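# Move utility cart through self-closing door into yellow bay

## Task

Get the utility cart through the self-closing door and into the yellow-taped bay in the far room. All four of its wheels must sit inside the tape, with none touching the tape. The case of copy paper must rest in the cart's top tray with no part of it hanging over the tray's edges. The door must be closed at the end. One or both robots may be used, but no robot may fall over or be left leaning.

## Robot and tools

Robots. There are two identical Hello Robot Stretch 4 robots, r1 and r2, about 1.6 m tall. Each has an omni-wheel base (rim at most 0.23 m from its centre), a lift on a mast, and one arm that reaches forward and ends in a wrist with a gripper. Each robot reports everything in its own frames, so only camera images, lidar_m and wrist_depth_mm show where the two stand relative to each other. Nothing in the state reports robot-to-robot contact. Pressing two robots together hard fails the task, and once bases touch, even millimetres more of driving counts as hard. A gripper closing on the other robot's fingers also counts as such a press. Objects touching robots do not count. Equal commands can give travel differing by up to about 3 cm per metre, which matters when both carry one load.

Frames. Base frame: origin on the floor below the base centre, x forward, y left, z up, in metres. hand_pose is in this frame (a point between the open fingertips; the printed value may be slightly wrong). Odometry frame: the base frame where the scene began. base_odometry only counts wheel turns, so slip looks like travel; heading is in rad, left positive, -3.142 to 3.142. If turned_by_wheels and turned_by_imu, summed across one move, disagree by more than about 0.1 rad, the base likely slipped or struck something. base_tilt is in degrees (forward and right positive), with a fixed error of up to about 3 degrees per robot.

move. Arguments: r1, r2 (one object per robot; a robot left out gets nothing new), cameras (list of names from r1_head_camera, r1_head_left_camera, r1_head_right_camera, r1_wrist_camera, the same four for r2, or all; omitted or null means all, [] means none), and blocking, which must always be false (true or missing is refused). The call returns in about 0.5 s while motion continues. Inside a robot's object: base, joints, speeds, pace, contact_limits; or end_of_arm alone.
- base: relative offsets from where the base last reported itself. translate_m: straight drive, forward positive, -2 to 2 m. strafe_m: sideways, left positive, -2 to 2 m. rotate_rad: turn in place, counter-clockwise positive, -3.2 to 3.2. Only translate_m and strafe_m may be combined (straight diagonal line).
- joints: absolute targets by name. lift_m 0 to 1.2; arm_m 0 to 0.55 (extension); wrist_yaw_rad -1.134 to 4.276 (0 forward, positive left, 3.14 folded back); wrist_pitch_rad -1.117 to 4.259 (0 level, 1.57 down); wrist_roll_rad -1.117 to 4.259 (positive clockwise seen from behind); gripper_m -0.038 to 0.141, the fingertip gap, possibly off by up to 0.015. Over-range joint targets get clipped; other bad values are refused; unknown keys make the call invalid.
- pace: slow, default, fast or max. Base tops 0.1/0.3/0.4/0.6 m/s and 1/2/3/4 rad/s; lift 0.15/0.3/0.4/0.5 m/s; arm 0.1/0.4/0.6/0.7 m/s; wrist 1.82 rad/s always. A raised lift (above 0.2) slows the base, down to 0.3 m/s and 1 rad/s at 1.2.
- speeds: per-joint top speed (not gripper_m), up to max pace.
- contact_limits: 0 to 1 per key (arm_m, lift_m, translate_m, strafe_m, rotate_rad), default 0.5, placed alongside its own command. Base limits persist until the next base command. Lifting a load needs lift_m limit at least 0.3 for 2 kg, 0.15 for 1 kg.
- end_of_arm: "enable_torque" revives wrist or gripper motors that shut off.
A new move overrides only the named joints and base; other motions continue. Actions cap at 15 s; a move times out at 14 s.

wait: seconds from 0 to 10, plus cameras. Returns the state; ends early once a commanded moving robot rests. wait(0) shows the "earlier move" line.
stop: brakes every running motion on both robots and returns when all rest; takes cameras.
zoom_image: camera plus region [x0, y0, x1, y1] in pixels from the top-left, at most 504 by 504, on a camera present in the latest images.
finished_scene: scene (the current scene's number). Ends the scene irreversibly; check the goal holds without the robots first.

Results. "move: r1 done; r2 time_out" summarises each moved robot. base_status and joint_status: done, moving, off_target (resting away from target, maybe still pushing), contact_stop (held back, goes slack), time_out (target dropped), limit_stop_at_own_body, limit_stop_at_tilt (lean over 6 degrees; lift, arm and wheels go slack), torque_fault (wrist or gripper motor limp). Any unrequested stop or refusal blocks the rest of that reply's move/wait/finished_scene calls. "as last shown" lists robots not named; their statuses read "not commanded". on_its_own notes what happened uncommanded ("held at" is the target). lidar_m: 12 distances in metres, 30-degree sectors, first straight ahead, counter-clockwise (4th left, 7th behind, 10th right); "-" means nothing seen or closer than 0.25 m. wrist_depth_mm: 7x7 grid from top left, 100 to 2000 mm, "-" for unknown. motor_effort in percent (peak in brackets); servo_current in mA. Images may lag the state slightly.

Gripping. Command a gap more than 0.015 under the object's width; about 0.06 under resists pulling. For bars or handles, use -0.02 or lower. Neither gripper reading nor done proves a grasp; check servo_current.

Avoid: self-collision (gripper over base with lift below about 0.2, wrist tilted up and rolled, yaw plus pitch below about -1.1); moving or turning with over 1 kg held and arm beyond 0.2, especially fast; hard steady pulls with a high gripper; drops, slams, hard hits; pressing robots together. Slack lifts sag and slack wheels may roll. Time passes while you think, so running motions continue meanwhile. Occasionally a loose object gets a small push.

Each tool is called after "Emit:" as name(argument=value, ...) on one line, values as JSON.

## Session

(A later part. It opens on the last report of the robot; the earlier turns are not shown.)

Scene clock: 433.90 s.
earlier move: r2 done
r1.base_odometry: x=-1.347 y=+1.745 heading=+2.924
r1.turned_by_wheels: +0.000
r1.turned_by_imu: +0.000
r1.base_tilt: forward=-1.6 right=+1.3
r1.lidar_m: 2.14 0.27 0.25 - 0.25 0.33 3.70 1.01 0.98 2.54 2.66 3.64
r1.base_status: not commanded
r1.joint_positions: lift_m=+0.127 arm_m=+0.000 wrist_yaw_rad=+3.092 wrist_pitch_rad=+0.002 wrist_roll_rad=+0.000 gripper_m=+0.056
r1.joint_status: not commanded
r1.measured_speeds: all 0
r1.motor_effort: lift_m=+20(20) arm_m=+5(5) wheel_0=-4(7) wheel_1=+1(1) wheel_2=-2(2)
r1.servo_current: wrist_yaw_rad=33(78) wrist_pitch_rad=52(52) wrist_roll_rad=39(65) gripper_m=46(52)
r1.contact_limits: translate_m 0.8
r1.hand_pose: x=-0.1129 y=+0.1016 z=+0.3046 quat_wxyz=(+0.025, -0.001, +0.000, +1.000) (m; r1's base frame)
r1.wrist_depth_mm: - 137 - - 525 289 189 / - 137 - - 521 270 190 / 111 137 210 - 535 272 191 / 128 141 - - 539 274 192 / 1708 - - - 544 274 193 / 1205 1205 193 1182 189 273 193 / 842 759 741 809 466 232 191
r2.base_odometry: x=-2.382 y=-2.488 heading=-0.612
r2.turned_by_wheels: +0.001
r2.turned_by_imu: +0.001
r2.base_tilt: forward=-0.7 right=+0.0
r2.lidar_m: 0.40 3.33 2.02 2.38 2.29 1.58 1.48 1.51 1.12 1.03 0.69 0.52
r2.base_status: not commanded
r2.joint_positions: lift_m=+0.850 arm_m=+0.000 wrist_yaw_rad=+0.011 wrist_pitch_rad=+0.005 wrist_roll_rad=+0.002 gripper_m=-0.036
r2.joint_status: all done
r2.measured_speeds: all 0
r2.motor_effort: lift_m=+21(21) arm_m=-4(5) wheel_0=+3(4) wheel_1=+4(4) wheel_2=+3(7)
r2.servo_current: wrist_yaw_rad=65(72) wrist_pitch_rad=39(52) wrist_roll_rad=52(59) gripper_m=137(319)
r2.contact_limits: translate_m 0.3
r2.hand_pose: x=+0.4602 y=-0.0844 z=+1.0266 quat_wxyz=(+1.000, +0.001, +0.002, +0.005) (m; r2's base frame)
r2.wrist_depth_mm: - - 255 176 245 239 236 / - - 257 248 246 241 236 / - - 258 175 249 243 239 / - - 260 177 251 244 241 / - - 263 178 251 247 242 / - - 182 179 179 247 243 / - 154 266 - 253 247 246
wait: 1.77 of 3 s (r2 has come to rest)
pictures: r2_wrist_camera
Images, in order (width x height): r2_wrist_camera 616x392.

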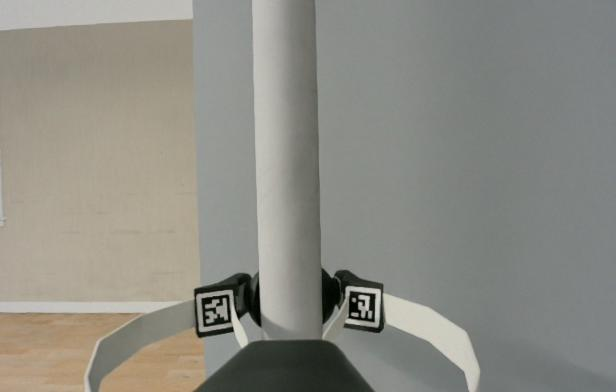

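Emit:
move(blocking=false, r1={"base":{"translate_m":0.45,"strafe_m":-0.15}}, cameras=[])

Emit:
wait(seconds=5, cameras=["r2_wrist_camera","r1_head_left_camera"])

Scene clock: 439.57 s.
move: r1 moving
r1.base_odometry: x=-1.375 y=+1.762 heading=+2.925
r1.turned_by_wheels: +0.000
r1.turned_by_imu: +0.000
r1.base_tilt: forward=-1.6 right=+1.3
r1.lidar_m: 2.11 0.27 0.25 - 0.25 0.33 3.75 0.96 1.03 2.53 2.61 3.64
r1.base_status: translate_m moving; strafe_m moving
r1.joint_positions: lift_m=+0.127 arm_m=+0.000 wrist_yaw_rad=+3.092 wrist_pitch_rad=+0.002 wrist_roll_rad=+0.000 gripper_m=+0.056
r1.joint_status: not commanded
r1.measured_speeds: translate_m=+0.122 strafe_m=-0.040 rotate_rad=+0.002 lift_m=+0.000 arm_m=+0.000 wrist_yaw_rad=+0.000 wrist_pitch_rad=+0.000 wrist_roll_rad=+0.000
r1.motor_effort: lift_m=+20(20) arm_m=+5(5) wheel_0=+8(9) wheel_1=+3(5) wheel_2=-8(10)
r1.servo_current: wrist_yaw_rad=65(72) wrist_pitch_rad=46(52) wrist_roll_rad=52(65) gripper_m=39(46)
r1.hand_pose: x=-0.1129 y=+0.1016 z=+0.3046 quat_wxyz=(+0.025, -0.001, +0.000, +1.000) (m; r1's base frame)
r1.wrist_depth_mm: - 137 - - 544 283 200 / - 137 - - 559 286 202 / 111 138 211 - 569 289 203 / 128 141 - - - 290 204 / 1708 - - - 842 291 204 / 1205 1205 193 1205 188 290 204 / 842 750 750 798 492 248 203
r2: as last shown
r2.turned_by_wheels: +0.000
r2.turned_by_imu: +0.000
r2.base_tilt: forward=-0.6 right=+0.0
r2.lidar_m: 0.42 3.34 2.04 2.33 2.30 1.58 1.46 1.52 1.08 1.01 0.68 0.49
r2.motor_effort: lift_m=+21(21) arm_m=-4(4) wheel_0=+3(4) wheel_1=+3(4) wheel_2=+3(3)
r2.servo_current: wrist_yaw_rad=59(72) wrist_pitch_rad=46(46) wrist_roll_rad=52(59) gripper_m=130(143)
r2.contact_limits: translate_m 0.3
r2.wrist_depth_mm: - - 256 176 246 240 236 / - - 257 249 247 242 236 / - - 258 175 248 243 237 / - - 260 177 250 245 240 / - - 263 178 251 245 242 / - - 182 179 180 248 243 / - 154 267 - 253 248 244
pictures: none
No camera images: "cameras" was empty.

Scene clock: 442.07 s.
earlier move: r1 done
r1.base_odometry: x=-1.754 y=+1.988 heading=+2.925
r1.turned_by_wheels: +0.000
r1.turned_by_imu: +0.000
r1.base_tilt: forward=-1.6 right=+1.2
r1.lidar_m: 1.71 3.27 2.39 0.64 0.33 0.49 - 1.26 1.66 2.42 2.52 3.42
r1.base_status: done
r1.joint_positions: lift_m=+0.127 arm_m=+0.000 wrist_yaw_rad=+3.092 wrist_pitch_rad=+0.002 wrist_roll_rad=+0.000 gripper_m=+0.056
r1.joint_status: not commanded
r1.measured_speeds: all 0
r1.motor_effort: lift_m=+20(20) arm_m=+5(5) wheel_0=+2(10) wheel_1=+3(5) wheel_2=+1(10)
r1.servo_current: wrist_yaw_rad=39(72) wrist_pitch_rad=52(52) wrist_roll_rad=52(65) gripper_m=46(46)
r1.hand_pose: x=-0.1129 y=+0.1016 z=+0.3046 quat_wxyz=(+0.025, -0.001, +0.000, +1.000) (m; r1's base frame)
r1.wrist_depth_mm: - 137 - - - 469 355 / - 138 - - - 473 359 / 112 138 223 - - 477 364 / 127 144 - - - 480 364 / - 1921 - - - 484 366 / 1118 1205 194 1182 187 484 366 / 854 750 759 798 788 415 345
r2.base_odometry: x=-2.382 y=-2.488 heading=-0.612
r2.turned_by_wheels: +0.000
r2.turned_by_imu: +0.000
r2.base_tilt: forward=-0.7 right=+0.0
r2.lidar_m: 0.41 0.65 2.00 2.33 2.30 1.58 1.47 1.52 1.12 1.01 0.70 0.48
r2.base_status: not commanded
r2.joint_positions: lift_m=+0.850 arm_m=+0.000 wrist_yaw_rad=+0.011 wrist_pitch_rad=+0.005 wrist_roll_rad=+0.002 gripper_m=-0.036
r2.joint_status: not commanded
r2.measured_speeds: all 0
r2.motor_effort: lift_m=+21(21) arm_m=-4(4) wheel_0=+4(4) wheel_1=+4(4) wheel_2=+3(3)
r2.servo_current: wrist_yaw_rad=72(78) wrist_pitch_rad=46(52) wrist_roll_rad=52(59) gripper_m=143(150)
r2.contact_limits: translate_m 0.3
r2.hand_pose: x=+0.4602 y=-0.0844 z=+1.0266 quat_wxyz=(+1.000, +0.001, +0.002, +0.005) (m; r2's base frame)
r2.wrist_depth_mm: - - 255 175 245 239 236 / - - 257 249 247 242 236 / - - 259 174 248 243 239 / - - 260 177 250 245 241 / - - 262 177 251 246 242 / - - 183 178 179 246 244 / - 154 265 - 253 247 245
wait: 2.50 of 5 s (r1 has come to rest)
pictures: r1_head_left_camera, r2_wrist_camera
Images, in order (width x height): r1_head_left_camera 420x672, r2_wrist_camera 616x392.

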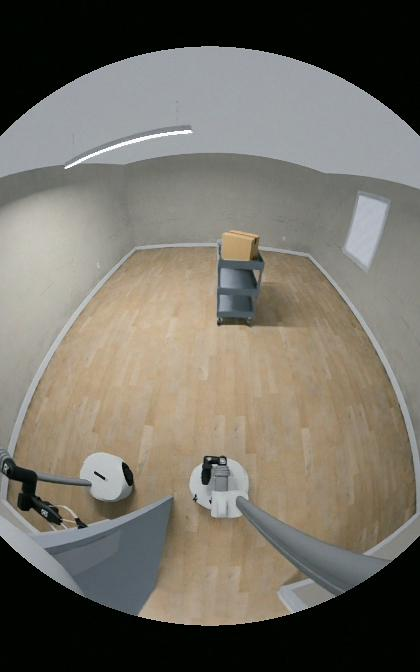

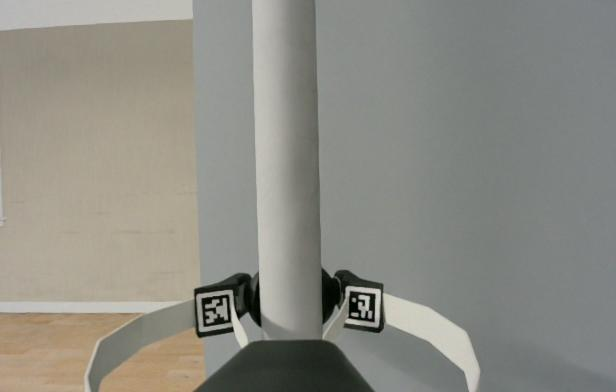

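Emit:
move(blocking=false, r1={"base":{"translate_m":1.1,"strafe_m":0.6},"joints":{"lift_m":0.45},"pace":"fast"}, cameras=[])

Emit:
wait(seconds=6, cameras=["r1_head_left_camera"])

Emit:
move(blocking=false, r1={"base":{"translate_m":1.85},"pace":"fast"}, cameras=[])

Emit:
wait(seconds=7, cameras=["r1_head_right_camera","r1_head_left_camera"])

Scene clock: 450.73 s.
move: r1 moving
r1.base_odometry: x=-1.809 y=+1.972 heading=+2.925
r1.turned_by_wheels: +0.000
r1.turned_by_imu: +0.000
r1.base_tilt: forward=-1.6 right=+1.3
r1.lidar_m: 1.65 3.26 2.38 0.63 0.35 0.46 - 1.33 1.74 2.45 2.54 3.49
r1.base_status: translate_m moving; strafe_m moving
r1.joint_positions: lift_m=+0.190 arm_m=+0.000 wrist_yaw_rad=+3.092 wrist_pitch_rad=+0.002 wrist_roll_rad=+0.000 gripper_m=+0.056
r1.joint_status: lift_m moving
r1.measured_speeds: translate_m=+0.194 strafe_m=+0.107 rotate_rad=-0.004 lift_m=+0.244 arm_m=+0.000 wrist_yaw_rad=+0.000 wrist_pitch_rad=+0.000 wrist_roll_rad=+0.000
r1.motor_effort: lift_m=+27(28) arm_m=+5(5) wheel_0=+2(5) wheel_1=+11(12) wheel_2=-10(11)
r1.servo_current: wrist_yaw_rad=46(59) wrist_pitch_rad=39(52) wrist_roll_rad=33(59) gripper_m=39(52)
r1.hand_pose: x=-0.1129 y=+0.1016 z=+0.3674 quat_wxyz=(+0.025, -0.001, +0.000, +1.000) (m; r1's base frame)
r1.wrist_depth_mm: - 137 - - - 452 319 / - 137 - - - 427 324 / 109 137 202 - - 462 325 / 123 138 - - - 466 325 / - - - - - 469 329 / 1255 1308 194 1397 187 433 327 / 991 854 854 931 820 370 325
r2: as last shown
r2.base_tilt: forward=-0.6 right=+0.1
r2.lidar_m: 0.42 0.63 2.01 2.39 2.31 1.59 1.46 1.48 1.12 1.03 0.71 0.50
r2.motor_effort: lift_m=+21(21) arm_m=-4(4) wheel_0=+3(4) wheel_1=+4(4) wheel_2=+3(3)
r2.servo_current: wrist_yaw_rad=78(78) wrist_pitch_rad=46(52) wrist_roll_rad=52(59) gripper_m=137(143)
r2.contact_limits: translate_m 0.3
r2.wrist_depth_mm: - - 255 176 246 239 236 / - - 256 248 246 241 236 / - - 258 175 249 244 239 / - - 260 177 250 244 240 / - - 262 178 250 246 243 / - - 183 179 179 247 243 / - 154 266 - 253 246 246
pictures: none
No camera images: "cameras" was empty.

Scene clock: 454.53 s.
earlier move: r1 done
r1.base_odometry: x=-2.957 y=+1.639 heading=+2.925
r1.turned_by_wheels: +0.000
r1.turned_by_imu: +0.004
r1.base_tilt: forward=-1.6 right=+1.3
r1.lidar_m: 3.55 2.43 1.78 1.70 1.80 1.00 1.01 2.50 3.12 3.01 0.89 0.82
r1.base_status: done
r1.joint_positions: lift_m=+0.450 arm_m=+0.000 wrist_yaw_rad=+3.092 wrist_pitch_rad=+0.002 wrist_roll_rad=+0.000 gripper_m=+0.056
r1.joint_status: all done
r1.measured_speeds: all 0
r1.motor_effort: lift_m=+24(28) arm_m=+5(5) wheel_0=+1(8) wheel_1=-1(14) wheel_2=+2(13)
r1.servo_current: wrist_yaw_rad=52(72) wrist_pitch_rad=39(52) wrist_roll_rad=46(72) gripper_m=46(52)
r1.hand_pose: x=-0.1128 y=+0.1017 z=+0.6271 quat_wxyz=(+0.025, -0.001, +0.000, +1.000) (m; r1's base frame)
r1.wrist_depth_mm: 136 138 - - - - - / 113 139 - 1397 - - - / 117 140 266 - - - - / 137 162 - - - - - / - - - - - - - / - - 192 - 187 - - / 1576 1397 1397 153 1366 1397 1537
r2.base_odometry: x=-2.382 y=-2.488 heading=-0.612
r2.turned_by_wheels: +0.000
r2.turned_by_imu: +0.001
r2.base_tilt: forward=-0.6 right=+0.1
r2.lidar_m: 0.42 3.35 1.06 1.00 2.29 1.58 1.46 1.51 1.10 1.03 0.67 0.50
r2.base_status: not commanded
r2.joint_positions: lift_m=+0.850 arm_m=+0.000 wrist_yaw_rad=+0.011 wrist_pitch_rad=+0.005 wrist_roll_rad=+0.002 gripper_m=-0.036
r2.joint_status: not commanded
r2.measured_speeds: all 0
r2.motor_effort: lift_m=+21(21) arm_m=-3(4) wheel_0=+4(4) wheel_1=+4(4) wheel_2=+3(3)
r2.servo_current: wrist_yaw_rad=59(78) wrist_pitch_rad=39(52) wrist_roll_rad=59(59) gripper_m=137(150)
r2.contact_limits: translate_m 0.3
r2.hand_pose: x=+0.4602 y=-0.0844 z=+1.0266 quat_wxyz=(+1.000, +0.001, +0.002, +0.005) (m; r2's base frame)
r2.wrist_depth_mm: - - 255 176 245 240 236 / - - 255 249 246 241 236 / - - 258 175 248 243 238 / - - 262 177 249 245 240 / - - 264 177 252 247 242 / - - 182 179 179 247 243 / - 154 267 - 252 246 245
wait: 3.80 of 6 s (r1 has come to rest)
pictures: r1_head_left_camera
Images, in order (width x height): r1_head_left_camera 420x672.

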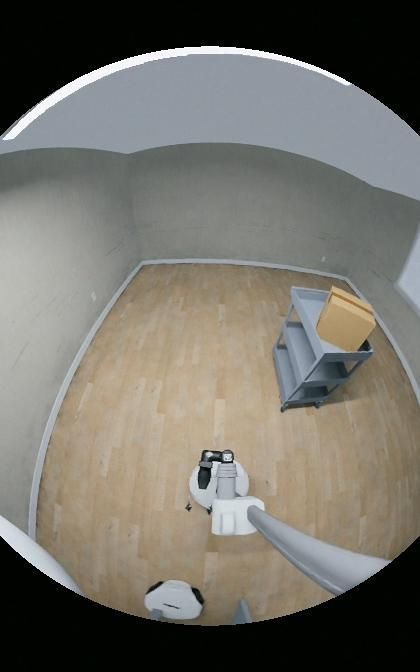

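Scene clock: 455.03 s.
move: r1 moving
r1.base_odometry: x=-3.006 y=+1.649 heading=+2.925
r1.turned_by_wheels: +0.000
r1.turned_by_imu: +0.000
r1.base_tilt: forward=-1.6 right=+1.3
r1.lidar_m: 3.50 2.43 1.79 1.71 1.80 1.08 1.05 2.56 3.13 3.03 0.83 0.77
r1.base_status: translate_m moving
r1.joint_positions: lift_m=+0.450 arm_m=+0.000 wrist_yaw_rad=+3.092 wrist_pitch_rad=+0.002 wrist_roll_rad=+0.000 gripper_m=+0.056
r1.joint_status: not commanded
r1.measured_speeds: translate_m=+0.194 strafe_m=+0.001 rotate_rad=-0.005 lift_m=+0.000 arm_m=+0.000 wrist_yaw_rad=+0.000 wrist_pitch_rad=+0.000 wrist_roll_rad=+0.000
r1.motor_effort: lift_m=+25(25) arm_m=+5(5) wheel_0=+8(8) wheel_1=+7(7) wheel_2=-10(12)
r1.servo_current: wrist_yaw_rad=33(59) wrist_pitch_rad=46(46) wrist_roll_rad=39(59) gripper_m=46(46)
r1.hand_pose: x=-0.1128 y=+0.1017 z=+0.6271 quat_wxyz=(+0.025, -0.001, +0.000, +1.000) (m; r1's base frame)
r1.wrist_depth_mm: - 137 - - - - - / - 137 1366 - - - - / 109 137 207 - - - - / 123 138 270 - - - - / - - - - - - - / - - 194 - 188 - - / 1576 1397 1430 153 1229 1464 1537
r2: as last shown
r2.turned_by_imu: +0.000
r2.base_tilt: forward=-0.7 right=+0.0
r2.lidar_m: 0.40 3.34 1.18 1.06 2.31 1.60 1.46 1.49 1.12 1.03 0.68 0.49
r2.motor_effort: lift_m=+21(21) arm_m=-3(4) wheel_0=+3(4) wheel_1=+4(4) wheel_2=+3(3)
r2.servo_current: wrist_yaw_rad=65(78) wrist_pitch_rad=46(52) wrist_roll_rad=59(59) gripper_m=143(143)
r2.contact_limits: translate_m 0.3
r2.wrist_depth_mm: - - 255 176 245 240 236 / - - 257 248 247 241 236 / - - 259 175 249 243 238 / - - 260 177 251 243 241 / - - 262 178 251 247 243 / - - 183 179 179 246 243 / - 154 267 - 253 246 245
pictures: none
No camera images: "cameras" was empty.

Scene clock: 460.47 s.
earlier move: r1 done
r1.base_odometry: x=-4.764 y=+2.036 heading=+2.925
r1.turned_by_wheels: +0.000
r1.turned_by_imu: +0.001
r1.base_tilt: forward=-1.6 right=+1.3
r1.lidar_m: 1.72 1.80 1.74 1.69 1.78 2.45 2.82 0.76 0.78 2.98 2.43 1.78
r1.base_status: done
r1.joint_positions: lift_m=+0.450 arm_m=+0.000 wrist_yaw_rad=+3.092 wrist_pitch_rad=+0.002 wrist_roll_rad=+0.000 gripper_m=+0.056
r1.joint_status: not commanded
r1.measured_speeds: all 0
r1.motor_effort: lift_m=+24(25) arm_m=+5(5) wheel_0=+2(11) wheel_1=+0(9) wheel_2=+1(13)
r1.servo_current: wrist_yaw_rad=46(72) wrist_pitch_rad=39(52) wrist_roll_rad=65(65) gripper_m=46(52)
r1.hand_pose: x=-0.1128 y=+0.1017 z=+0.6271 quat_wxyz=(+0.025, -0.001, +0.000, +1.000) (m; r1's base frame)
r1.wrist_depth_mm: 136 138 - - - - - / 113 139 - - - - - / 114 140 268 - - - - / 137 162 - - - - - / 931 - - - - - - / - - 193 - 187 - - / - 1430 1430 153 1499 1397 1537
r2.base_odometry: x=-2.382 y=-2.488 heading=-0.612
r2.turned_by_wheels: +0.000
r2.turned_by_imu: +0.001
r2.base_tilt: forward=-0.6 right=+0.1
r2.lidar_m: 0.39 3.36 2.01 2.36 2.29 1.59 1.46 1.51 1.11 1.03 0.68 0.51
r2.base_status: not commanded
r2.joint_positions: lift_m=+0.850 arm_m=+0.000 wrist_yaw_rad=+0.011 wrist_pitch_rad=+0.005 wrist_roll_rad=+0.002 gripper_m=-0.036
r2.joint_status: not commanded
r2.measured_speeds: all 0
r2.motor_effort: lift_m=+21(21) arm_m=-4(4) wheel_0=+4(4) wheel_1=+4(4) wheel_2=+3(3)
r2.servo_current: wrist_yaw_rad=65(78) wrist_pitch_rad=39(52) wrist_roll_rad=52(65) gripper_m=143(150)
r2.contact_limits: translate_m 0.3
r2.hand_pose: x=+0.4602 y=-0.0844 z=+1.0266 quat_wxyz=(+1.000, +0.001, +0.002, +0.005) (m; r2's base frame)
r2.wrist_depth_mm: - - 255 175 245 239 236 / - - 255 249 247 241 237 / - - 257 175 248 243 238 / - - 259 177 250 245 242 / - - 263 177 251 246 242 / - - 183 179 179 247 243 / - 154 267 - 254 247 244
wait: 5.43 of 7 s (r1 has come to rest)
pictures: r1_head_left_camera, r1_head_right_camera
Images, in order (width x height): r1_head_left_camera 420x672, r1_head_right_camera 420x672.

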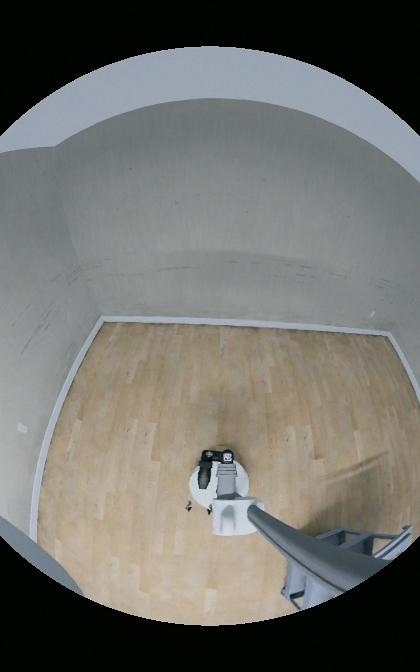

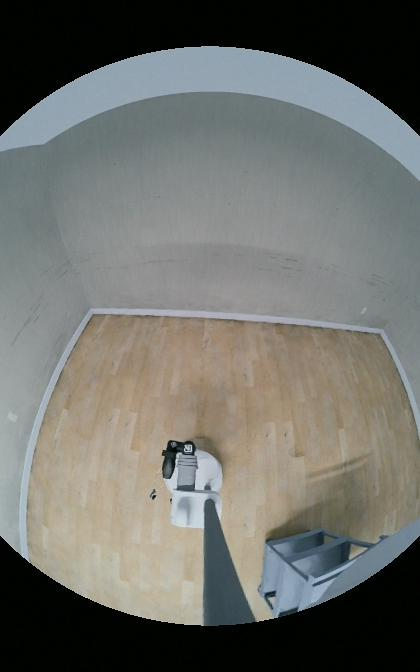

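Emit:
move(blocking=false, r1={"base":{"translate_m":0.5},"joints":{"lift_m":0.75}}, cameras=[])

Emit:
wait(seconds=4, cameras=[])

Emit:
move(blocking=false, r1={"base":{"rotate_rad":2.8}}, cameras=[])

Emit:
wait(seconds=5, cameras=[])

Emit:
move(blocking=false, r1={"joints":{"wrist_yaw_rad":0,"wrist_roll_rad":1.57,"gripper_m":0.13}}, cameras=[])

Emit:
wait(seconds=4, cameras=["r1_head_camera","r1_head_left_camera","r1_wrist_camera"])

Scene clock: 471.70 s.
move: r1 moving
r1.base_odometry: x=-4.795 y=+2.042 heading=+2.925
r1.turned_by_wheels: +0.000
r1.turned_by_imu: +0.000
r1.base_tilt: forward=-1.6 right=+1.3
r1.lidar_m: 1.69 1.77 1.72 1.68 1.76 2.43 2.83 0.76 0.81 3.00 2.37 1.74
r1.base_status: translate_m moving
r1.joint_positions: lift_m=+0.487 arm_m=+0.000 wrist_yaw_rad=+3.092 wrist_pitch_rad=+0.002 wrist_roll_rad=+0.000 gripper_m=+0.056
r1.joint_status: lift_m moving
r1.measured_speeds: translate_m=+0.122 strafe_m=+0.000 rotate_rad=-0.005 lift_m=+0.146 arm_m=+0.000 wrist_yaw_rad=+0.000 wrist_pitch_rad=+0.000 wrist_roll_rad=+0.000
r1.motor_effort: lift_m=+27(28) arm_m=+5(5) wheel_0=+8(9) wheel_1=+5(7) wheel_2=-7(9)
r1.servo_current: wrist_yaw_rad=52(59) wrist_pitch_rad=46(52) wrist_roll_rad=39(59) gripper_m=46(46)
r1.hand_pose: x=-0.1128 y=+0.1017 z=+0.6650 quat_wxyz=(+0.025, -0.001, +0.000, +1.000) (m; r1's base frame)
r1.wrist_depth_mm: - 138 - - - - - / 111 139 - - - - - / 115 139 264 - - - - / 136 153 - - - - - / - - - - - - - / - - 194 - 187 - - / - 1397 1499 153 1576 1430 1618
r2: as last shown
r2.turned_by_imu: +0.000
r2.base_tilt: forward=-0.7 right=+0.0
r2.lidar_m: 0.40 3.36 2.00 2.35 2.30 1.56 1.45 1.49 1.11 1.01 0.70 0.49
r2.motor_effort: lift_m=+21(21) arm_m=-4(4) wheel_0=+3(4) wheel_1=+4(4) wheel_2=+3(3)
r2.servo_current: wrist_yaw_rad=65(72) wrist_pitch_rad=46(46) wrist_roll_rad=52(52) gripper_m=137(150)
r2.contact_limits: translate_m 0.3
r2.wrist_depth_mm: - - 256 176 244 240 236 / - - 257 247 247 241 237 / - - 259 175 248 243 238 / - - 260 178 250 244 240 / - - 263 178 251 246 241 / - - 182 179 179 247 243 / - 154 266 - 253 247 244
pictures: none
No camera images: "cameras" was empty.

Scene clock: 474.37 s.
earlier move: r1 done
r1.base_odometry: x=-5.253 y=+2.143 heading=+2.925
r1.turned_by_wheels: +0.000
r1.turned_by_imu: +0.000
r1.base_tilt: forward=-1.5 right=+1.3
r1.lidar_m: 1.20 1.28 1.75 1.68 1.76 2.42 - 1.16 3.14 3.02 1.73 1.28
r1.base_status: done
r1.joint_positions: lift_m=+0.750 arm_m=+0.000 wrist_yaw_rad=+3.092 wrist_pitch_rad=+0.002 wrist_roll_rad=+0.000 gripper_m=+0.056
r1.joint_status: all done
r1.measured_speeds: all 0
r1.motor_effort: lift_m=+25(28) arm_m=+4(5) wheel_0=+2(9) wheel_1=+1(8) wheel_2=+0(10)
r1.servo_current: wrist_yaw_rad=72(72) wrist_pitch_rad=46(52) wrist_roll_rad=59(65) gripper_m=46(46)
r1.hand_pose: x=-0.1128 y=+0.1017 z=+0.9271 quat_wxyz=(+0.025, -0.001, +0.000, +1.000) (m; r1's base frame)
r1.wrist_depth_mm: 136 139 - - - - - / 113 139 - - - - - / 114 139 270 - - - - / 137 162 - - - - - / 1160 - - - - - - / 1708 - 193 - 187 - - / - 1708 - 153 - - -
r2.base_odometry: x=-2.382 y=-2.488 heading=-0.612
r2.turned_by_wheels: +0.000
r2.turned_by_imu: +0.000
r2.base_tilt: forward=-0.6 right=+0.1
r2.lidar_m: 0.39 3.33 1.98 2.38 2.27 1.58 1.46 1.51 1.10 1.02 0.69 0.49
r2.base_status: not commanded
r2.joint_positions: lift_m=+0.850 arm_m=+0.000 wrist_yaw_rad=+0.011 wrist_pitch_rad=+0.005 wrist_roll_rad=+0.002 gripper_m=-0.036
r2.joint_status: not commanded
r2.measured_speeds: all 0
r2.motor_effort: lift_m=+21(21) arm_m=-4(4) wheel_0=+3(4) wheel_1=+3(4) wheel_2=+3(3)
r2.servo_current: wrist_yaw_rad=72(78) wrist_pitch_rad=46(52) wrist_roll_rad=39(65) gripper_m=143(150)
r2.contact_limits: translate_m 0.3
r2.hand_pose: x=+0.4602 y=-0.0844 z=+1.0266 quat_wxyz=(+1.000, +0.001, +0.002, +0.005) (m; r2's base frame)
r2.wrist_depth_mm: - - 256 175 245 239 236 / - - 257 248 247 241 236 / - - 258 176 248 243 239 / - - 262 177 250 245 240 / - - 262 178 252 247 242 / - - 182 178 179 247 243 / - 154 268 - 252 247 245
wait: 2.67 of 4 s (r1 has come to rest)
pictures: none
No camera images: "cameras" was empty.

Scene clock: 474.87 s.
move: r1 moving
r1.base_odometry: x=-5.253 y=+2.143 heading=-3.106
r1.turned_by_wheels: +0.252
r1.turned_by_imu: +0.252
r1.base_tilt: forward=-1.6 right=+1.3
r1.lidar_m: 1.22 1.41 1.68 1.68 1.98 3.30 1.17 1.19 3.00 2.47 1.38 1.21
r1.base_status: rotate_rad moving
r1.joint_positions: lift_m=+0.750 arm_m=+0.000 wrist_yaw_rad=+3.092 wrist_pitch_rad=+0.002 wrist_roll_rad=+0.000 gripper_m=+0.056
r1.joint_status: not commanded
r1.measured_speeds: translate_m=+0.000 strafe_m=+0.002 rotate_rad=+0.969 lift_m=+0.000 arm_m=+0.000 wrist_yaw_rad=+0.000 wrist_pitch_rad=+0.000 wrist_roll_rad=+0.000
r1.motor_effort: lift_m=+25(25) arm_m=+5(5) wheel_0=-9(9) wheel_1=-6(9) wheel_2=-7(8)
r1.servo_current: wrist_yaw_rad=52(65) wrist_pitch_rad=46(46) wrist_roll_rad=52(59) gripper_m=46(46)
r1.hand_pose: x=-0.1128 y=+0.1017 z=+0.9271 quat_wxyz=(+0.025, -0.001, +0.000, +1.000) (m; r1's base frame)
r1.wrist_depth_mm: 136 139 - - - - - / 113 139 - - - - - / 114 140 267 - - - - / 137 162 - - - - - / - - - - - - - / - 1863 190 - 187 - - / - 163 1576 153 - - -
r2: as last shown
r2.base_tilt: forward=-0.7 right=+0.1
r2.lidar_m: 0.39 3.35 2.01 2.38 2.30 1.58 1.47 1.51 1.13 1.03 0.70 0.50
r2.motor_effort: lift_m=+21(21) arm_m=-4(4) wheel_0=+4(4) wheel_1=+3(4) wheel_2=+3(3)
r2.servo_current: wrist_yaw_rad=65(72) wrist_pitch_rad=39(52) wrist_roll_rad=52(59) gripper_m=137(143)
r2.contact_limits: translate_m 0.3
r2.wrist_depth_mm: - - 256 175 245 239 237 / - - 257 249 246 240 237 / - - 259 175 248 243 238 / - - 259 177 249 245 240 / - - 262 178 251 246 241 / - - 182 179 179 247 244 / - 154 266 - 254 248 245
pictures: none
No camera images: "cameras" was empty.

Scene clock: 477.07 s.
earlier move: r1 done
r1.base_odometry: x=-5.252 y=+2.143 heading=-0.558
r1.turned_by_wheels: +2.548
r1.turned_by_imu: +2.562
r1.base_tilt: forward=-1.6 right=+1.3
r1.lidar_m: 2.96 1.29 1.13 3.01 2.92 1.50 1.22 1.21 1.38 1.69 1.68 1.88
r1.base_status: done
r1.joint_positions: lift_m=+0.750 arm_m=+0.000 wrist_yaw_rad=+3.092 wrist_pitch_rad=+0.002 wrist_roll_rad=+0.000 gripper_m=+0.056
r1.joint_status: not commanded
r1.measured_speeds: all 0
r1.motor_effort: lift_m=+25(25) arm_m=+4(5) wheel_0=+0(11) wheel_1=-2(9) wheel_2=-1(9)
r1.servo_current: wrist_yaw_rad=46(91) wrist_pitch_rad=39(52) wrist_roll_rad=46(78) gripper_m=46(46)
r1.hand_pose: x=-0.1128 y=+0.1017 z=+0.9271 quat_wxyz=(+0.025, -0.001, +0.000, +1.000) (m; r1's base frame)
r1.wrist_depth_mm: 136 138 - - - - - / 113 139 - - - - - / 117 139 224 - - - - / 137 162 - - - - - / - - - - - - - / - - 190 - 188 - - / - 140 - 137 - 130 -
r2.base_odometry: x=-2.382 y=-2.488 heading=-0.612
r2.turned_by_wheels: +0.000
r2.turned_by_imu: +0.000
r2.base_tilt: forward=-0.6 right=+0.1
r2.lidar_m: 0.41 3.34 2.01 2.39 2.30 1.58 1.47 1.50 1.11 1.03 0.68 0.50
r2.base_status: not commanded
r2.joint_positions: lift_m=+0.850 arm_m=+0.000 wrist_yaw_rad=+0.011 wrist_pitch_rad=+0.005 wrist_roll_rad=+0.002 gripper_m=-0.036
r2.joint_status: not commanded
r2.measured_speeds: all 0
r2.motor_effort: lift_m=+21(21) arm_m=-4(4) wheel_0=+4(4) wheel_1=+3(4) wheel_2=+3(3)
r2.servo_current: wrist_yaw_rad=72(78) wrist_pitch_rad=46(52) wrist_roll_rad=39(59) gripper_m=137(143)
r2.contact_limits: translate_m 0.3
r2.hand_pose: x=+0.4602 y=-0.0844 z=+1.0266 quat_wxyz=(+1.000, +0.001, +0.002, +0.005) (m; r2's base frame)
r2.wrist_depth_mm: - - 256 176 245 239 236 / - - 258 249 247 242 236 / - - 259 175 247 243 238 / - - 260 177 250 245 241 / - - 263 178 251 245 242 / - - 183 179 179 247 244 / - 154 267 - 253 247 245
wait: 2.20 of 5 s (r1 has come to rest)
pictures: none
No camera images: "cameras" was empty.

Scene clock: 477.57 s.
move: r1 moving
r1.base_odometry: x=-5.252 y=+2.143 heading=-0.558
r1.turned_by_wheels: +0.000
r1.turned_by_imu: +0.000
r1.base_tilt: forward=-1.6 right=+1.2
r1.lidar_m: 2.99 1.27 1.14 3.02 2.88 1.48 1.21 1.20 1.39 1.70 1.67 1.88
r1.base_status: not commanded
r1.joint_positions: lift_m=+0.750 arm_m=+0.000 wrist_yaw_rad=+2.503 wrist_pitch_rad=+0.002 wrist_roll_rad=+0.580 gripper_m=+0.075
r1.joint_status: wrist_yaw_rad moving; wrist_roll_rad moving; gripper_m moving
r1.measured_speeds: translate_m=+0.000 strafe_m=+0.000 rotate_rad=+0.000 lift_m=+0.000 arm_m=+0.000 wrist_yaw_rad=-1.818 wrist_pitch_rad=+0.000 wrist_roll_rad=+1.818
r1.motor_effort: lift_m=+25(25) arm_m=+4(4) wheel_0=+0(1) wheel_1=-2(2) wheel_2=-1(1)
r1.servo_current: wrist_yaw_rad=98(124) wrist_pitch_rad=33(46) wrist_roll_rad=85(124) gripper_m=72(85)
r1.hand_pose: x=-0.0086 y=+0.2421 z=+0.9271 quat_wxyz=(+0.301, +0.089, +0.272, +0.910) (m; r1's base frame)
r1.wrist_depth_mm: - - - - - - - / - - - - - - - / - - - - - - - / - - - - - - - / - - - - - - 1863 / - - 192 - 193 1808 1499 / - 146 - 143 1863 1499 1336
r2: as last shown
r2.base_tilt: forward=-0.7 right=+0.1
r2.lidar_m: 0.43 3.34 2.02 2.38 2.32 1.58 1.47 1.49 1.10 1.03 0.69 0.50
r2.motor_effort: lift_m=+21(21) arm_m=-4(4) wheel_0=+3(3) wheel_1=+3(4) wheel_2=+3(3)
r2.servo_current: wrist_yaw_rad=72(78) wrist_pitch_rad=39(52) wrist_roll_rad=46(59) gripper_m=137(137)
r2.contact_limits: translate_m 0.3
r2.wrist_depth_mm: - - 255 176 244 240 236 / - - 257 249 246 241 236 / - - 257 175 248 243 239 / - - 262 177 251 245 241 / - - 262 178 251 245 242 / - - 183 179 180 246 245 / - 154 266 - 253 248 245
pictures: none
No camera images: "cameras" was empty.

Scene clock: 479.40 s.
earlier move: r1 done
r1.base_odometry: x=-5.253 y=+2.143 heading=-0.558
r1.turned_by_wheels: +0.000
r1.turned_by_imu: +0.000
r1.base_tilt: forward=-1.6 right=+1.2
r1.lidar_m: 3.00 1.27 1.14 3.01 2.87 1.50 1.24 1.20 1.38 1.70 1.68 1.86
r1.base_status: not commanded
r1.joint_positions: lift_m=+0.750 arm_m=+0.000 wrist_yaw_rad=+0.003 wrist_pitch_rad=+0.002 wrist_roll_rad=+1.568 gripper_m=+0.130
r1.joint_status: all done
r1.measured_speeds: all 0
r1.motor_effort: lift_m=+25(25) arm_m=+4(4) wheel_0=+0(1) wheel_1=-2(2) wheel_2=-1(1)
r1.servo_current: wrist_yaw_rad=65(124) wrist_pitch_rad=39(52) wrist_roll_rad=52(124) gripper_m=39(98)
r1.hand_pose: x=+0.4595 y=-0.0866 z=+0.9271 quat_wxyz=(+0.708, +0.706, +0.002, +0.000) (m; r1's base frame)
r1.wrist_depth_mm: - - - - - 1756 1308 / - - - - - 1863 1308 / - - - - - 1863 1336 / - - - - - 1863 1336 / - - - - - 1921 1336 / - 211 - - - 200 1336 / - - - 149 - 1983 1366
r2.base_odometry: x=-2.382 y=-2.488 heading=-0.612
r2.turned_by_wheels: +0.000
r2.turned_by_imu: +0.000
r2.base_tilt: forward=-0.6 right=+0.0
r2.lidar_m: 0.42 3.34 2.02 2.40 2.30 1.59 1.48 1.52 1.13 1.02 0.71 0.50
r2.base_status: not commanded
r2.joint_positions: lift_m=+0.850 arm_m=+0.000 wrist_yaw_rad=+0.011 wrist_pitch_rad=+0.005 wrist_roll_rad=+0.002 gripper_m=-0.036
r2.joint_status: not commanded
r2.measured_speeds: all 0
r2.motor_effort: lift_m=+21(21) arm_m=-3(4) wheel_0=+3(4) wheel_1=+3(4) wheel_2=+3(3)
r2.servo_current: wrist_yaw_rad=65(78) wrist_pitch_rad=46(52) wrist_roll_rad=52(59) gripper_m=137(143)
r2.contact_limits: translate_m 0.3
r2.hand_pose: x=+0.4602 y=-0.0844 z=+1.0266 quat_wxyz=(+1.000, +0.001, +0.002, +0.005) (m; r2's base frame)
r2.wrist_depth_mm: - - 255 175 244 240 236 / - - 256 249 245 241 237 / - - 258 175 248 242 239 / - - 260 177 249 245 241 / - - 263 178 252 247 242 / - - 182 179 179 246 244 / - 154 267 - 253 246 245
wait: 1.83 of 4 s (r1 has come to rest)
pictures: r1_head_camera, r1_head_left_camera, r1_wrist_camera
Images, in order (width x height): r1_head_camera 420x560, r1_head_left_camera 420x672, r1_wrist_camera 616x392.

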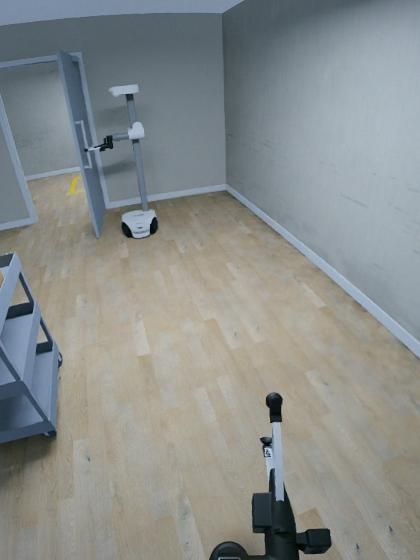

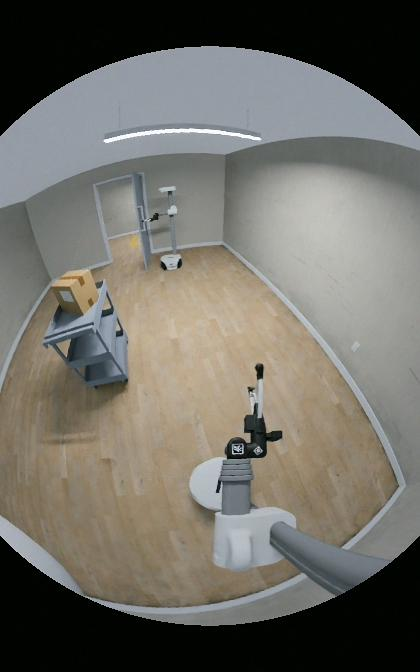

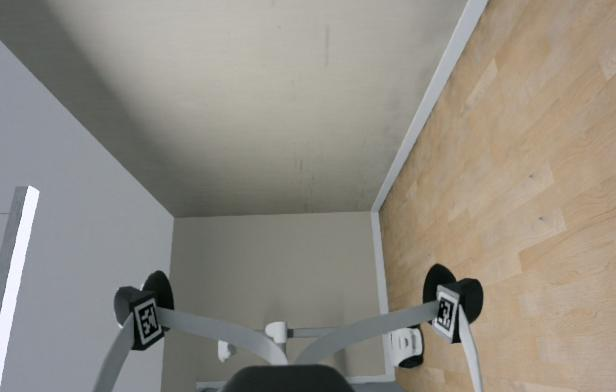

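Emit:
move(blocking=false, r1={"base":{"rotate_rad":0.2}}, cameras=[])

Emit:
wait(seconds=2, cameras=[])

Emit:
move(blocking=false, r1={"base":{"strafe_m":0.72}}, cameras=[])

Emit:
wait(seconds=5, cameras=["r1_head_camera","r1_wrist_camera"])

Scene clock: 486.80 s.
move: r1 moving
r1.base_odometry: x=-5.252 y=+2.143 heading=-0.375
r1.turned_by_wheels: +0.183
r1.turned_by_imu: +0.184
r1.base_tilt: forward=-1.6 right=+1.3
r1.lidar_m: 3.31 1.15 1.24 3.03 2.14 1.35 1.21 1.23 1.53 1.67 1.67 2.09
r1.base_status: rotate_rad moving
r1.joint_positions: lift_m=+0.750 arm_m=+0.000 wrist_yaw_rad=+0.003 wrist_pitch_rad=+0.002 wrist_roll_rad=+1.568 gripper_m=+0.130
r1.joint_status: not commanded
r1.measured_speeds: translate_m=+0.000 strafe_m=+0.000 rotate_rad=+0.292 lift_m=+0.000 arm_m=+0.000 wrist_yaw_rad=+0.000 wrist_pitch_rad=+0.000 wrist_roll_rad=+0.000
r1.motor_effort: lift_m=+25(25) arm_m=+4(4) wheel_0=-4(8) wheel_1=-2(7) wheel_2=-1(7)
r1.servo_current: wrist_yaw_rad=39(59) wrist_pitch_rad=39(46) wrist_roll_rad=46(65) gripper_m=46(46)
r1.hand_pose: x=+0.4595 y=-0.0867 z=+0.9271 quat_wxyz=(+0.708, +0.706, +0.002, +0.000) (m; r1's base frame)
r1.wrist_depth_mm: - - - - - 1863 1255 / - - - - - 1863 1308 / - - - - - 1863 1336 / - - - - - 1983 1366 / - - - - - 1983 1336 / - 211 - - - 199 1308 / - - - 149 - 1921 1366
r2: as last shown
r2.base_tilt: forward=-0.6 right=+0.1
r2.lidar_m: 0.39 3.36 2.01 2.36 2.28 1.56 1.47 1.52 1.11 1.03 0.70 0.49
r2.motor_effort: lift_m=+21(21) arm_m=-4(4) wheel_0=+3(4) wheel_1=+3(4) wheel_2=+3(3)
r2.servo_current: wrist_yaw_rad=65(78) wrist_pitch_rad=46(46) wrist_roll_rad=39(59) gripper_m=137(143)
r2.contact_limits: translate_m 0.3
r2.wrist_depth_mm: - - 256 175 245 240 236 / - - 258 249 246 241 238 / - - 258 175 248 242 238 / - - 260 177 251 244 241 / - - 262 178 252 246 243 / - - 183 179 180 247 243 / - 154 267 - 253 247 245
pictures: none
No camera images: "cameras" was empty.

Scene clock: 487.23 s.
earlier move: r1 done
r1.base_odometry: x=-5.252 y=+2.143 heading=-0.358
r1.turned_by_wheels: +0.017
r1.turned_by_imu: +0.017
r1.base_tilt: forward=-1.5 right=+1.2
r1.lidar_m: 3.30 1.14 1.25 3.02 2.08 1.35 1.22 1.24 1.56 1.68 1.70 2.12
r1.base_status: done
r1.joint_positions: lift_m=+0.750 arm_m=+0.000 wrist_yaw_rad=+0.003 wrist_pitch_rad=+0.002 wrist_roll_rad=+1.568 gripper_m=+0.130
r1.joint_status: not commanded
r1.measured_speeds: all 0
r1.motor_effort: lift_m=+25(25) arm_m=+4(4) wheel_0=-3(8) wheel_1=-1(7) wheel_2=+0(7)
r1.servo_current: wrist_yaw_rad=59(59) wrist_pitch_rad=39(46) wrist_roll_rad=39(65) gripper_m=46(46)
r1.hand_pose: x=+0.4595 y=-0.0867 z=+0.9271 quat_wxyz=(+0.708, +0.706, +0.002, +0.000) (m; r1's base frame)
r1.wrist_depth_mm: - - - - - 1863 1308 / - - - - - 1921 1308 / - - - - - 1863 1336 / - - - - - 1863 1366 / - - - - - 1983 1336 / - 210 - - - 200 1336 / - - - 149 - 1921 1366
r2.base_odometry: x=-2.382 y=-2.488 heading=-0.612
r2.turned_by_wheels: +0.000
r2.turned_by_imu: +0.000
r2.base_tilt: forward=-0.7 right=+0.1
r2.lidar_m: 0.41 3.35 2.01 2.35 2.30 1.60 1.45 1.51 1.12 1.02 0.71 0.50
r2.base_status: not commanded
r2.joint_positions: lift_m=+0.850 arm_m=+0.000 wrist_yaw_rad=+0.011 wrist_pitch_rad=+0.005 wrist_roll_rad=+0.002 gripper_m=-0.036
r2.joint_status: not commanded
r2.measured_speeds: all 0
r2.motor_effort: lift_m=+21(21) arm_m=-4(4) wheel_0=+4(4) wheel_1=+4(4) wheel_2=+3(3)
r2.servo_current: wrist_yaw_rad=59(78) wrist_pitch_rad=39(46) wrist_roll_rad=46(59) gripper_m=137(143)
r2.contact_limits: translate_m 0.3
r2.hand_pose: x=+0.4602 y=-0.0844 z=+1.0266 quat_wxyz=(+1.000, +0.001, +0.002, +0.005) (m; r2's base frame)
r2.wrist_depth_mm: - - 255 175 245 239 236 / - - 256 250 246 240 237 / - - 258 174 248 243 238 / - - 260 177 249 245 240 / - - 263 178 251 246 242 / - - 182 178 179 246 244 / - 154 266 - 253 247 246
wait: 0.43 of 2 s (r1 has come to rest)
pictures: none
No camera images: "cameras" was empty.

Scene clock: 487.73 s.
move: r1 moving
r1.base_odometry: x=-5.240 y=+2.177 heading=-0.358
r1.turned_by_wheels: +0.000
r1.turned_by_imu: +0.000
r1.base_tilt: forward=-1.6 right=+1.3
r1.lidar_m: 3.32 1.13 1.26 2.96 2.08 1.34 1.21 1.24 1.56 1.71 1.73 2.18
r1.base_status: strafe_m moving
r1.joint_positions: lift_m=+0.750 arm_m=+0.000 wrist_yaw_rad=+0.003 wrist_pitch_rad=+0.002 wrist_roll_rad=+1.568 gripper_m=+0.130
r1.joint_status: not commanded
r1.measured_speeds: translate_m=+0.000 strafe_m=+0.141 rotate_rad=+0.002 lift_m=+0.000 arm_m=+0.000 wrist_yaw_rad=+0.000 wrist_pitch_rad=+0.000 wrist_roll_rad=+0.000
r1.motor_effort: lift_m=+24(25) arm_m=+4(4) wheel_0=-9(13) wheel_1=+9(9) wheel_2=+0(1)
r1.servo_current: wrist_yaw_rad=46(52) wrist_pitch_rad=46(46) wrist_roll_rad=46(59) gripper_m=46(46)
r1.hand_pose: x=+0.4595 y=-0.0867 z=+0.9271 quat_wxyz=(+0.708, +0.706, +0.002, +0.000) (m; r1's base frame)
r1.wrist_depth_mm: - - - - - 1808 1281 / - - - - - 1863 1308 / - - - - - 1863 1281 / - - - - - 1921 1336 / - - - - - 1863 1366 / - 211 - - - 199 1366 / - - - 149 - 1983 1366
r2: as last shown
r2.base_tilt: forward=-0.6 right=+0.0
r2.lidar_m: 0.40 3.34 2.01 2.37 2.29 1.60 1.47 1.52 1.11 1.02 0.67 0.51
r2.motor_effort: lift_m=+21(21) arm_m=-4(4) wheel_0=+3(4) wheel_1=+3(4) wheel_2=+3(3)
r2.servo_current: wrist_yaw_rad=65(78) wrist_pitch_rad=46(46) wrist_roll_rad=46(52) gripper_m=130(143)
r2.contact_limits: translate_m 0.3
r2.wrist_depth_mm: - - 255 175 245 240 236 / - - 257 249 246 241 236 / - - 259 175 248 243 238 / - - 262 177 250 245 241 / - - 263 178 251 246 242 / - - 182 179 179 248 244 / - 154 267 - 254 247 245
pictures: none
No camera images: "cameras" was empty.

Scene clock: 490.97 s.
earlier move: r1 done
r1.base_odometry: x=-5.000 y=+2.817 heading=-0.358
r1.turned_by_wheels: +0.000
r1.turned_by_imu: +0.004
r1.base_tilt: forward=-1.6 right=+1.3
r1.lidar_m: 0.88 0.89 2.53 2.29 2.22 1.44 1.30 1.34 1.70 2.40 2.42 2.97
r1.base_status: done
r1.joint_positions: lift_m=+0.750 arm_m=+0.000 wrist_yaw_rad=+0.003 wrist_pitch_rad=+0.002 wrist_roll_rad=+1.568 gripper_m=+0.130
r1.joint_status: not commanded
r1.measured_speeds: all 0
r1.motor_effort: lift_m=+24(25) arm_m=+4(4) wheel_0=-1(13) wheel_1=-1(10) wheel_2=+0(2)
r1.servo_current: wrist_yaw_rad=46(72) wrist_pitch_rad=46(52) wrist_roll_rad=39(65) gripper_m=46(52)
r1.hand_pose: x=+0.4595 y=-0.0867 z=+0.9272 quat_wxyz=(+0.708, +0.706, +0.002, +0.000) (m; r1's base frame)
r1.wrist_depth_mm: - - - - - 1808 1308 / - - - - - 1808 1336 / - - - - - 1921 1308 / - - - - - 1921 1336 / - - - - - 1708 1308 / - 211 1042 946 193 200 - / - - - 140 - - -
r2.base_odometry: x=-2.382 y=-2.488 heading=-0.612
r2.turned_by_wheels: +0.000
r2.turned_by_imu: +0.000
r2.base_tilt: forward=-0.6 right=+0.0
r2.lidar_m: 0.39 3.34 2.01 2.37 2.32 1.57 1.46 1.50 1.12 1.03 0.70 0.50
r2.base_status: not commanded
r2.joint_positions: lift_m=+0.850 arm_m=+0.000 wrist_yaw_rad=+0.011 wrist_pitch_rad=+0.005 wrist_roll_rad=+0.002 gripper_m=-0.036
r2.joint_status: not commanded
r2.measured_speeds: all 0
r2.motor_effort: lift_m=+21(21) arm_m=-3(4) wheel_0=+3(4) wheel_1=+3(4) wheel_2=+3(3)
r2.servo_current: wrist_yaw_rad=65(85) wrist_pitch_rad=39(52) wrist_roll_rad=39(65) gripper_m=143(150)
r2.contact_limits: translate_m 0.3
r2.hand_pose: x=+0.4602 y=-0.0844 z=+1.0266 quat_wxyz=(+1.000, +0.001, +0.002, +0.005) (m; r2's base frame)
r2.wrist_depth_mm: - - 256 175 245 239 236 / - - 256 249 247 241 237 / - - 259 175 248 243 239 / - - 260 177 250 245 240 / - - 263 178 252 247 242 / - - 182 179 179 247 243 / - 154 266 - 253 247 245
wait: 3.23 of 5 s (r1 has come to rest)
pictures: r1_head_camera, r1_wrist_camera
Images, in order (width x height): r1_head_camera 420x560, r1_wrist_camera 616x392.

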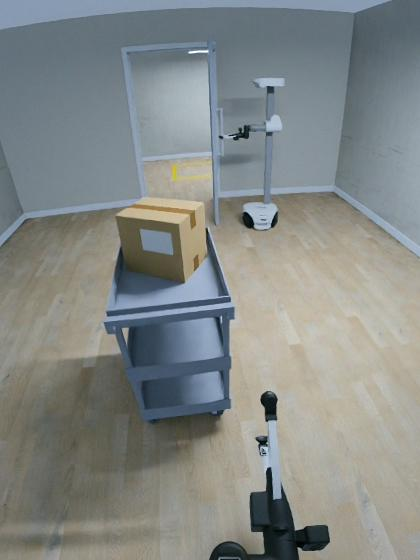

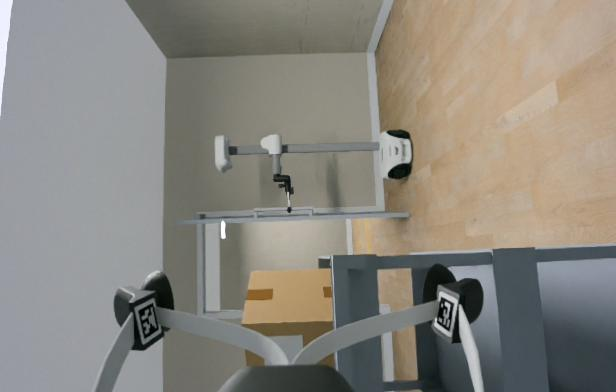

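Emit:
move(blocking=false, r1={"base":{"strafe_m":0.31,"translate_m":0.3},"joints":{"lift_m":0.689}}, cameras=[])

Emit:
wait(seconds=5, cameras=["r1_head_camera","r1_wrist_camera"])

Scene clock: 501.07 s.
move: r1 moving
r1.base_odometry: x=-4.971 y=+2.831 heading=-0.359
r1.turned_by_wheels: +0.000
r1.turned_by_imu: +0.000
r1.base_tilt: forward=-1.6 right=+1.3
r1.lidar_m: 0.86 0.86 2.52 2.26 2.28 1.50 1.35 1.36 1.69 2.41 2.42 3.02
r1.base_status: translate_m moving; strafe_m moving
r1.joint_positions: lift_m=+0.713 arm_m=+0.000 wrist_yaw_rad=+0.003 wrist_pitch_rad=+0.002 wrist_roll_rad=+1.568 gripper_m=+0.130
r1.joint_status: lift_m moving
r1.measured_speeds: translate_m=+0.087 strafe_m=+0.090 rotate_rad=+0.002 lift_m=-0.126 arm_m=+0.000 wrist_yaw_rad=+0.000 wrist_pitch_rad=+0.000 wrist_roll_rad=+0.000
r1.motor_effort: lift_m=+13(23) arm_m=+4(4) wheel_0=-5(7) wheel_1=+10(11) wheel_2=-8(8)
r1.servo_current: wrist_yaw_rad=46(59) wrist_pitch_rad=46(52) wrist_roll_rad=59(65) gripper_m=46(46)
r1.hand_pose: x=+0.4595 y=-0.0867 z=+0.8910 quat_wxyz=(+0.708, +0.706, +0.002, +0.000) (m; r1's base frame)
r1.wrist_depth_mm: - - - - - 1756 1255 / - - - - - 1863 1229 / - - - - - 1921 1308 / - - - - - 1863 1281 / - - - - - 1708 1308 / - 211 991 960 193 200 - / - - - 141 - 178 -
r2: as last shown
r2.lidar_m: 0.41 3.34 2.02 2.35 2.29 1.59 1.44 1.52 1.12 1.03 0.70 0.51
r2.motor_effort: lift_m=+21(21) arm_m=-4(4) wheel_0=+3(4) wheel_1=+3(4) wheel_2=+3(3)
r2.servo_current: wrist_yaw_rad=59(72) wrist_pitch_rad=39(46) wrist_roll_rad=52(52) gripper_m=143(143)
r2.contact_limits: translate_m 0.3
r2.wrist_depth_mm: - - 256 175 243 240 236 / - - 257 248 247 242 237 / - - 258 175 247 242 239 / - - 260 177 249 245 241 / - - 263 178 251 246 242 / - - 182 179 179 248 243 / - 154 267 - 253 247 245
pictures: none
No camera images: "cameras" was empty.

Scene clock: 503.47 s.
earlier move: r1 done
r1.base_odometry: x=-4.610 y=+3.002 heading=-0.359
r1.turned_by_wheels: +0.000
r1.turned_by_imu: +0.002
r1.base_tilt: forward=-1.6 right=+1.2
r1.lidar_m: 0.54 3.43 2.26 2.02 2.05 1.84 1.66 1.67 2.12 2.66 2.71 0.61
r1.base_status: done
r1.joint_positions: lift_m=+0.689 arm_m=+0.000 wrist_yaw_rad=+0.003 wrist_pitch_rad=+0.002 wrist_roll_rad=+1.568 gripper_m=+0.130
r1.joint_status: all done
r1.measured_speeds: all 0
r1.motor_effort: lift_m=+13(23) arm_m=+4(4) wheel_0=-3(8) wheel_1=-1(12) wheel_2=+0(8)
r1.servo_current: wrist_yaw_rad=52(72) wrist_pitch_rad=46(52) wrist_roll_rad=65(72) gripper_m=39(52)
r1.hand_pose: x=+0.4594 y=-0.0867 z=+0.8671 quat_wxyz=(+0.708, +0.706, +0.002, +0.000) (m; r1's base frame)
r1.wrist_depth_mm: - - - 402 - 1464 1138 / - - - - - 1708 - / - - - 798 - - - / - - 647 640 - - - / - - 676 668 - - - / - 211 715 707 210 196 - / - - - 147 - - -
r2.base_odometry: x=-2.382 y=-2.488 heading=-0.612
r2.turned_by_wheels: +0.000
r2.turned_by_imu: +0.000
r2.base_tilt: forward=-0.7 right=+0.1
r2.lidar_m: 0.40 3.35 1.99 2.37 2.30 1.59 1.47 1.51 1.08 1.01 0.67 0.51
r2.base_status: not commanded
r2.joint_positions: lift_m=+0.850 arm_m=+0.000 wrist_yaw_rad=+0.011 wrist_pitch_rad=+0.005 wrist_roll_rad=+0.002 gripper_m=-0.036
r2.joint_status: not commanded
r2.measured_speeds: all 0
r2.motor_effort: lift_m=+21(21) arm_m=-3(4) wheel_0=+3(4) wheel_1=+3(4) wheel_2=+3(3)
r2.servo_current: wrist_yaw_rad=59(85) wrist_pitch_rad=46(52) wrist_roll_rad=39(65) gripper_m=137(150)
r2.contact_limits: translate_m 0.3
r2.hand_pose: x=+0.4602 y=-0.0844 z=+1.0266 quat_wxyz=(+1.000, +0.001, +0.002, +0.005) (m; r2's base frame)
r2.wrist_depth_mm: - - 256 176 244 239 236 / - - 256 249 246 241 236 / - - 258 175 248 243 238 / - - 260 177 250 244 241 / - - 262 178 251 246 242 / - - 183 179 180 247 244 / - 154 266 - 252 248 244
wait: 2.40 of 5 s (r1 has come to rest)
pictures: r1_head_camera, r1_wrist_camera
Images, in order (width x height): r1_head_camera 420x560, r1_wrist_camera 616x392.

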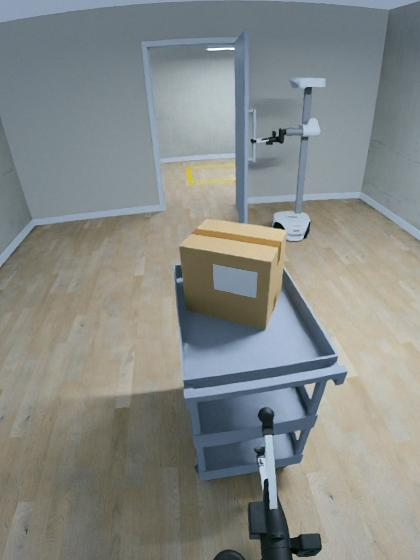

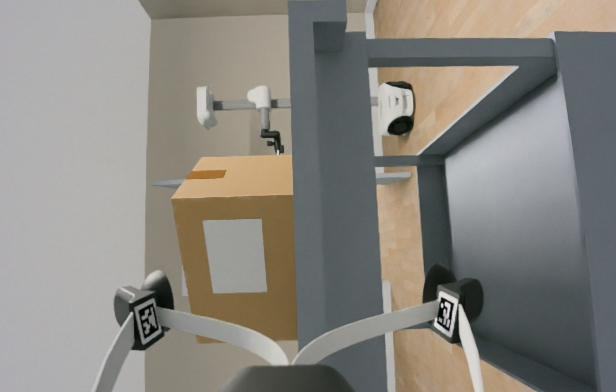

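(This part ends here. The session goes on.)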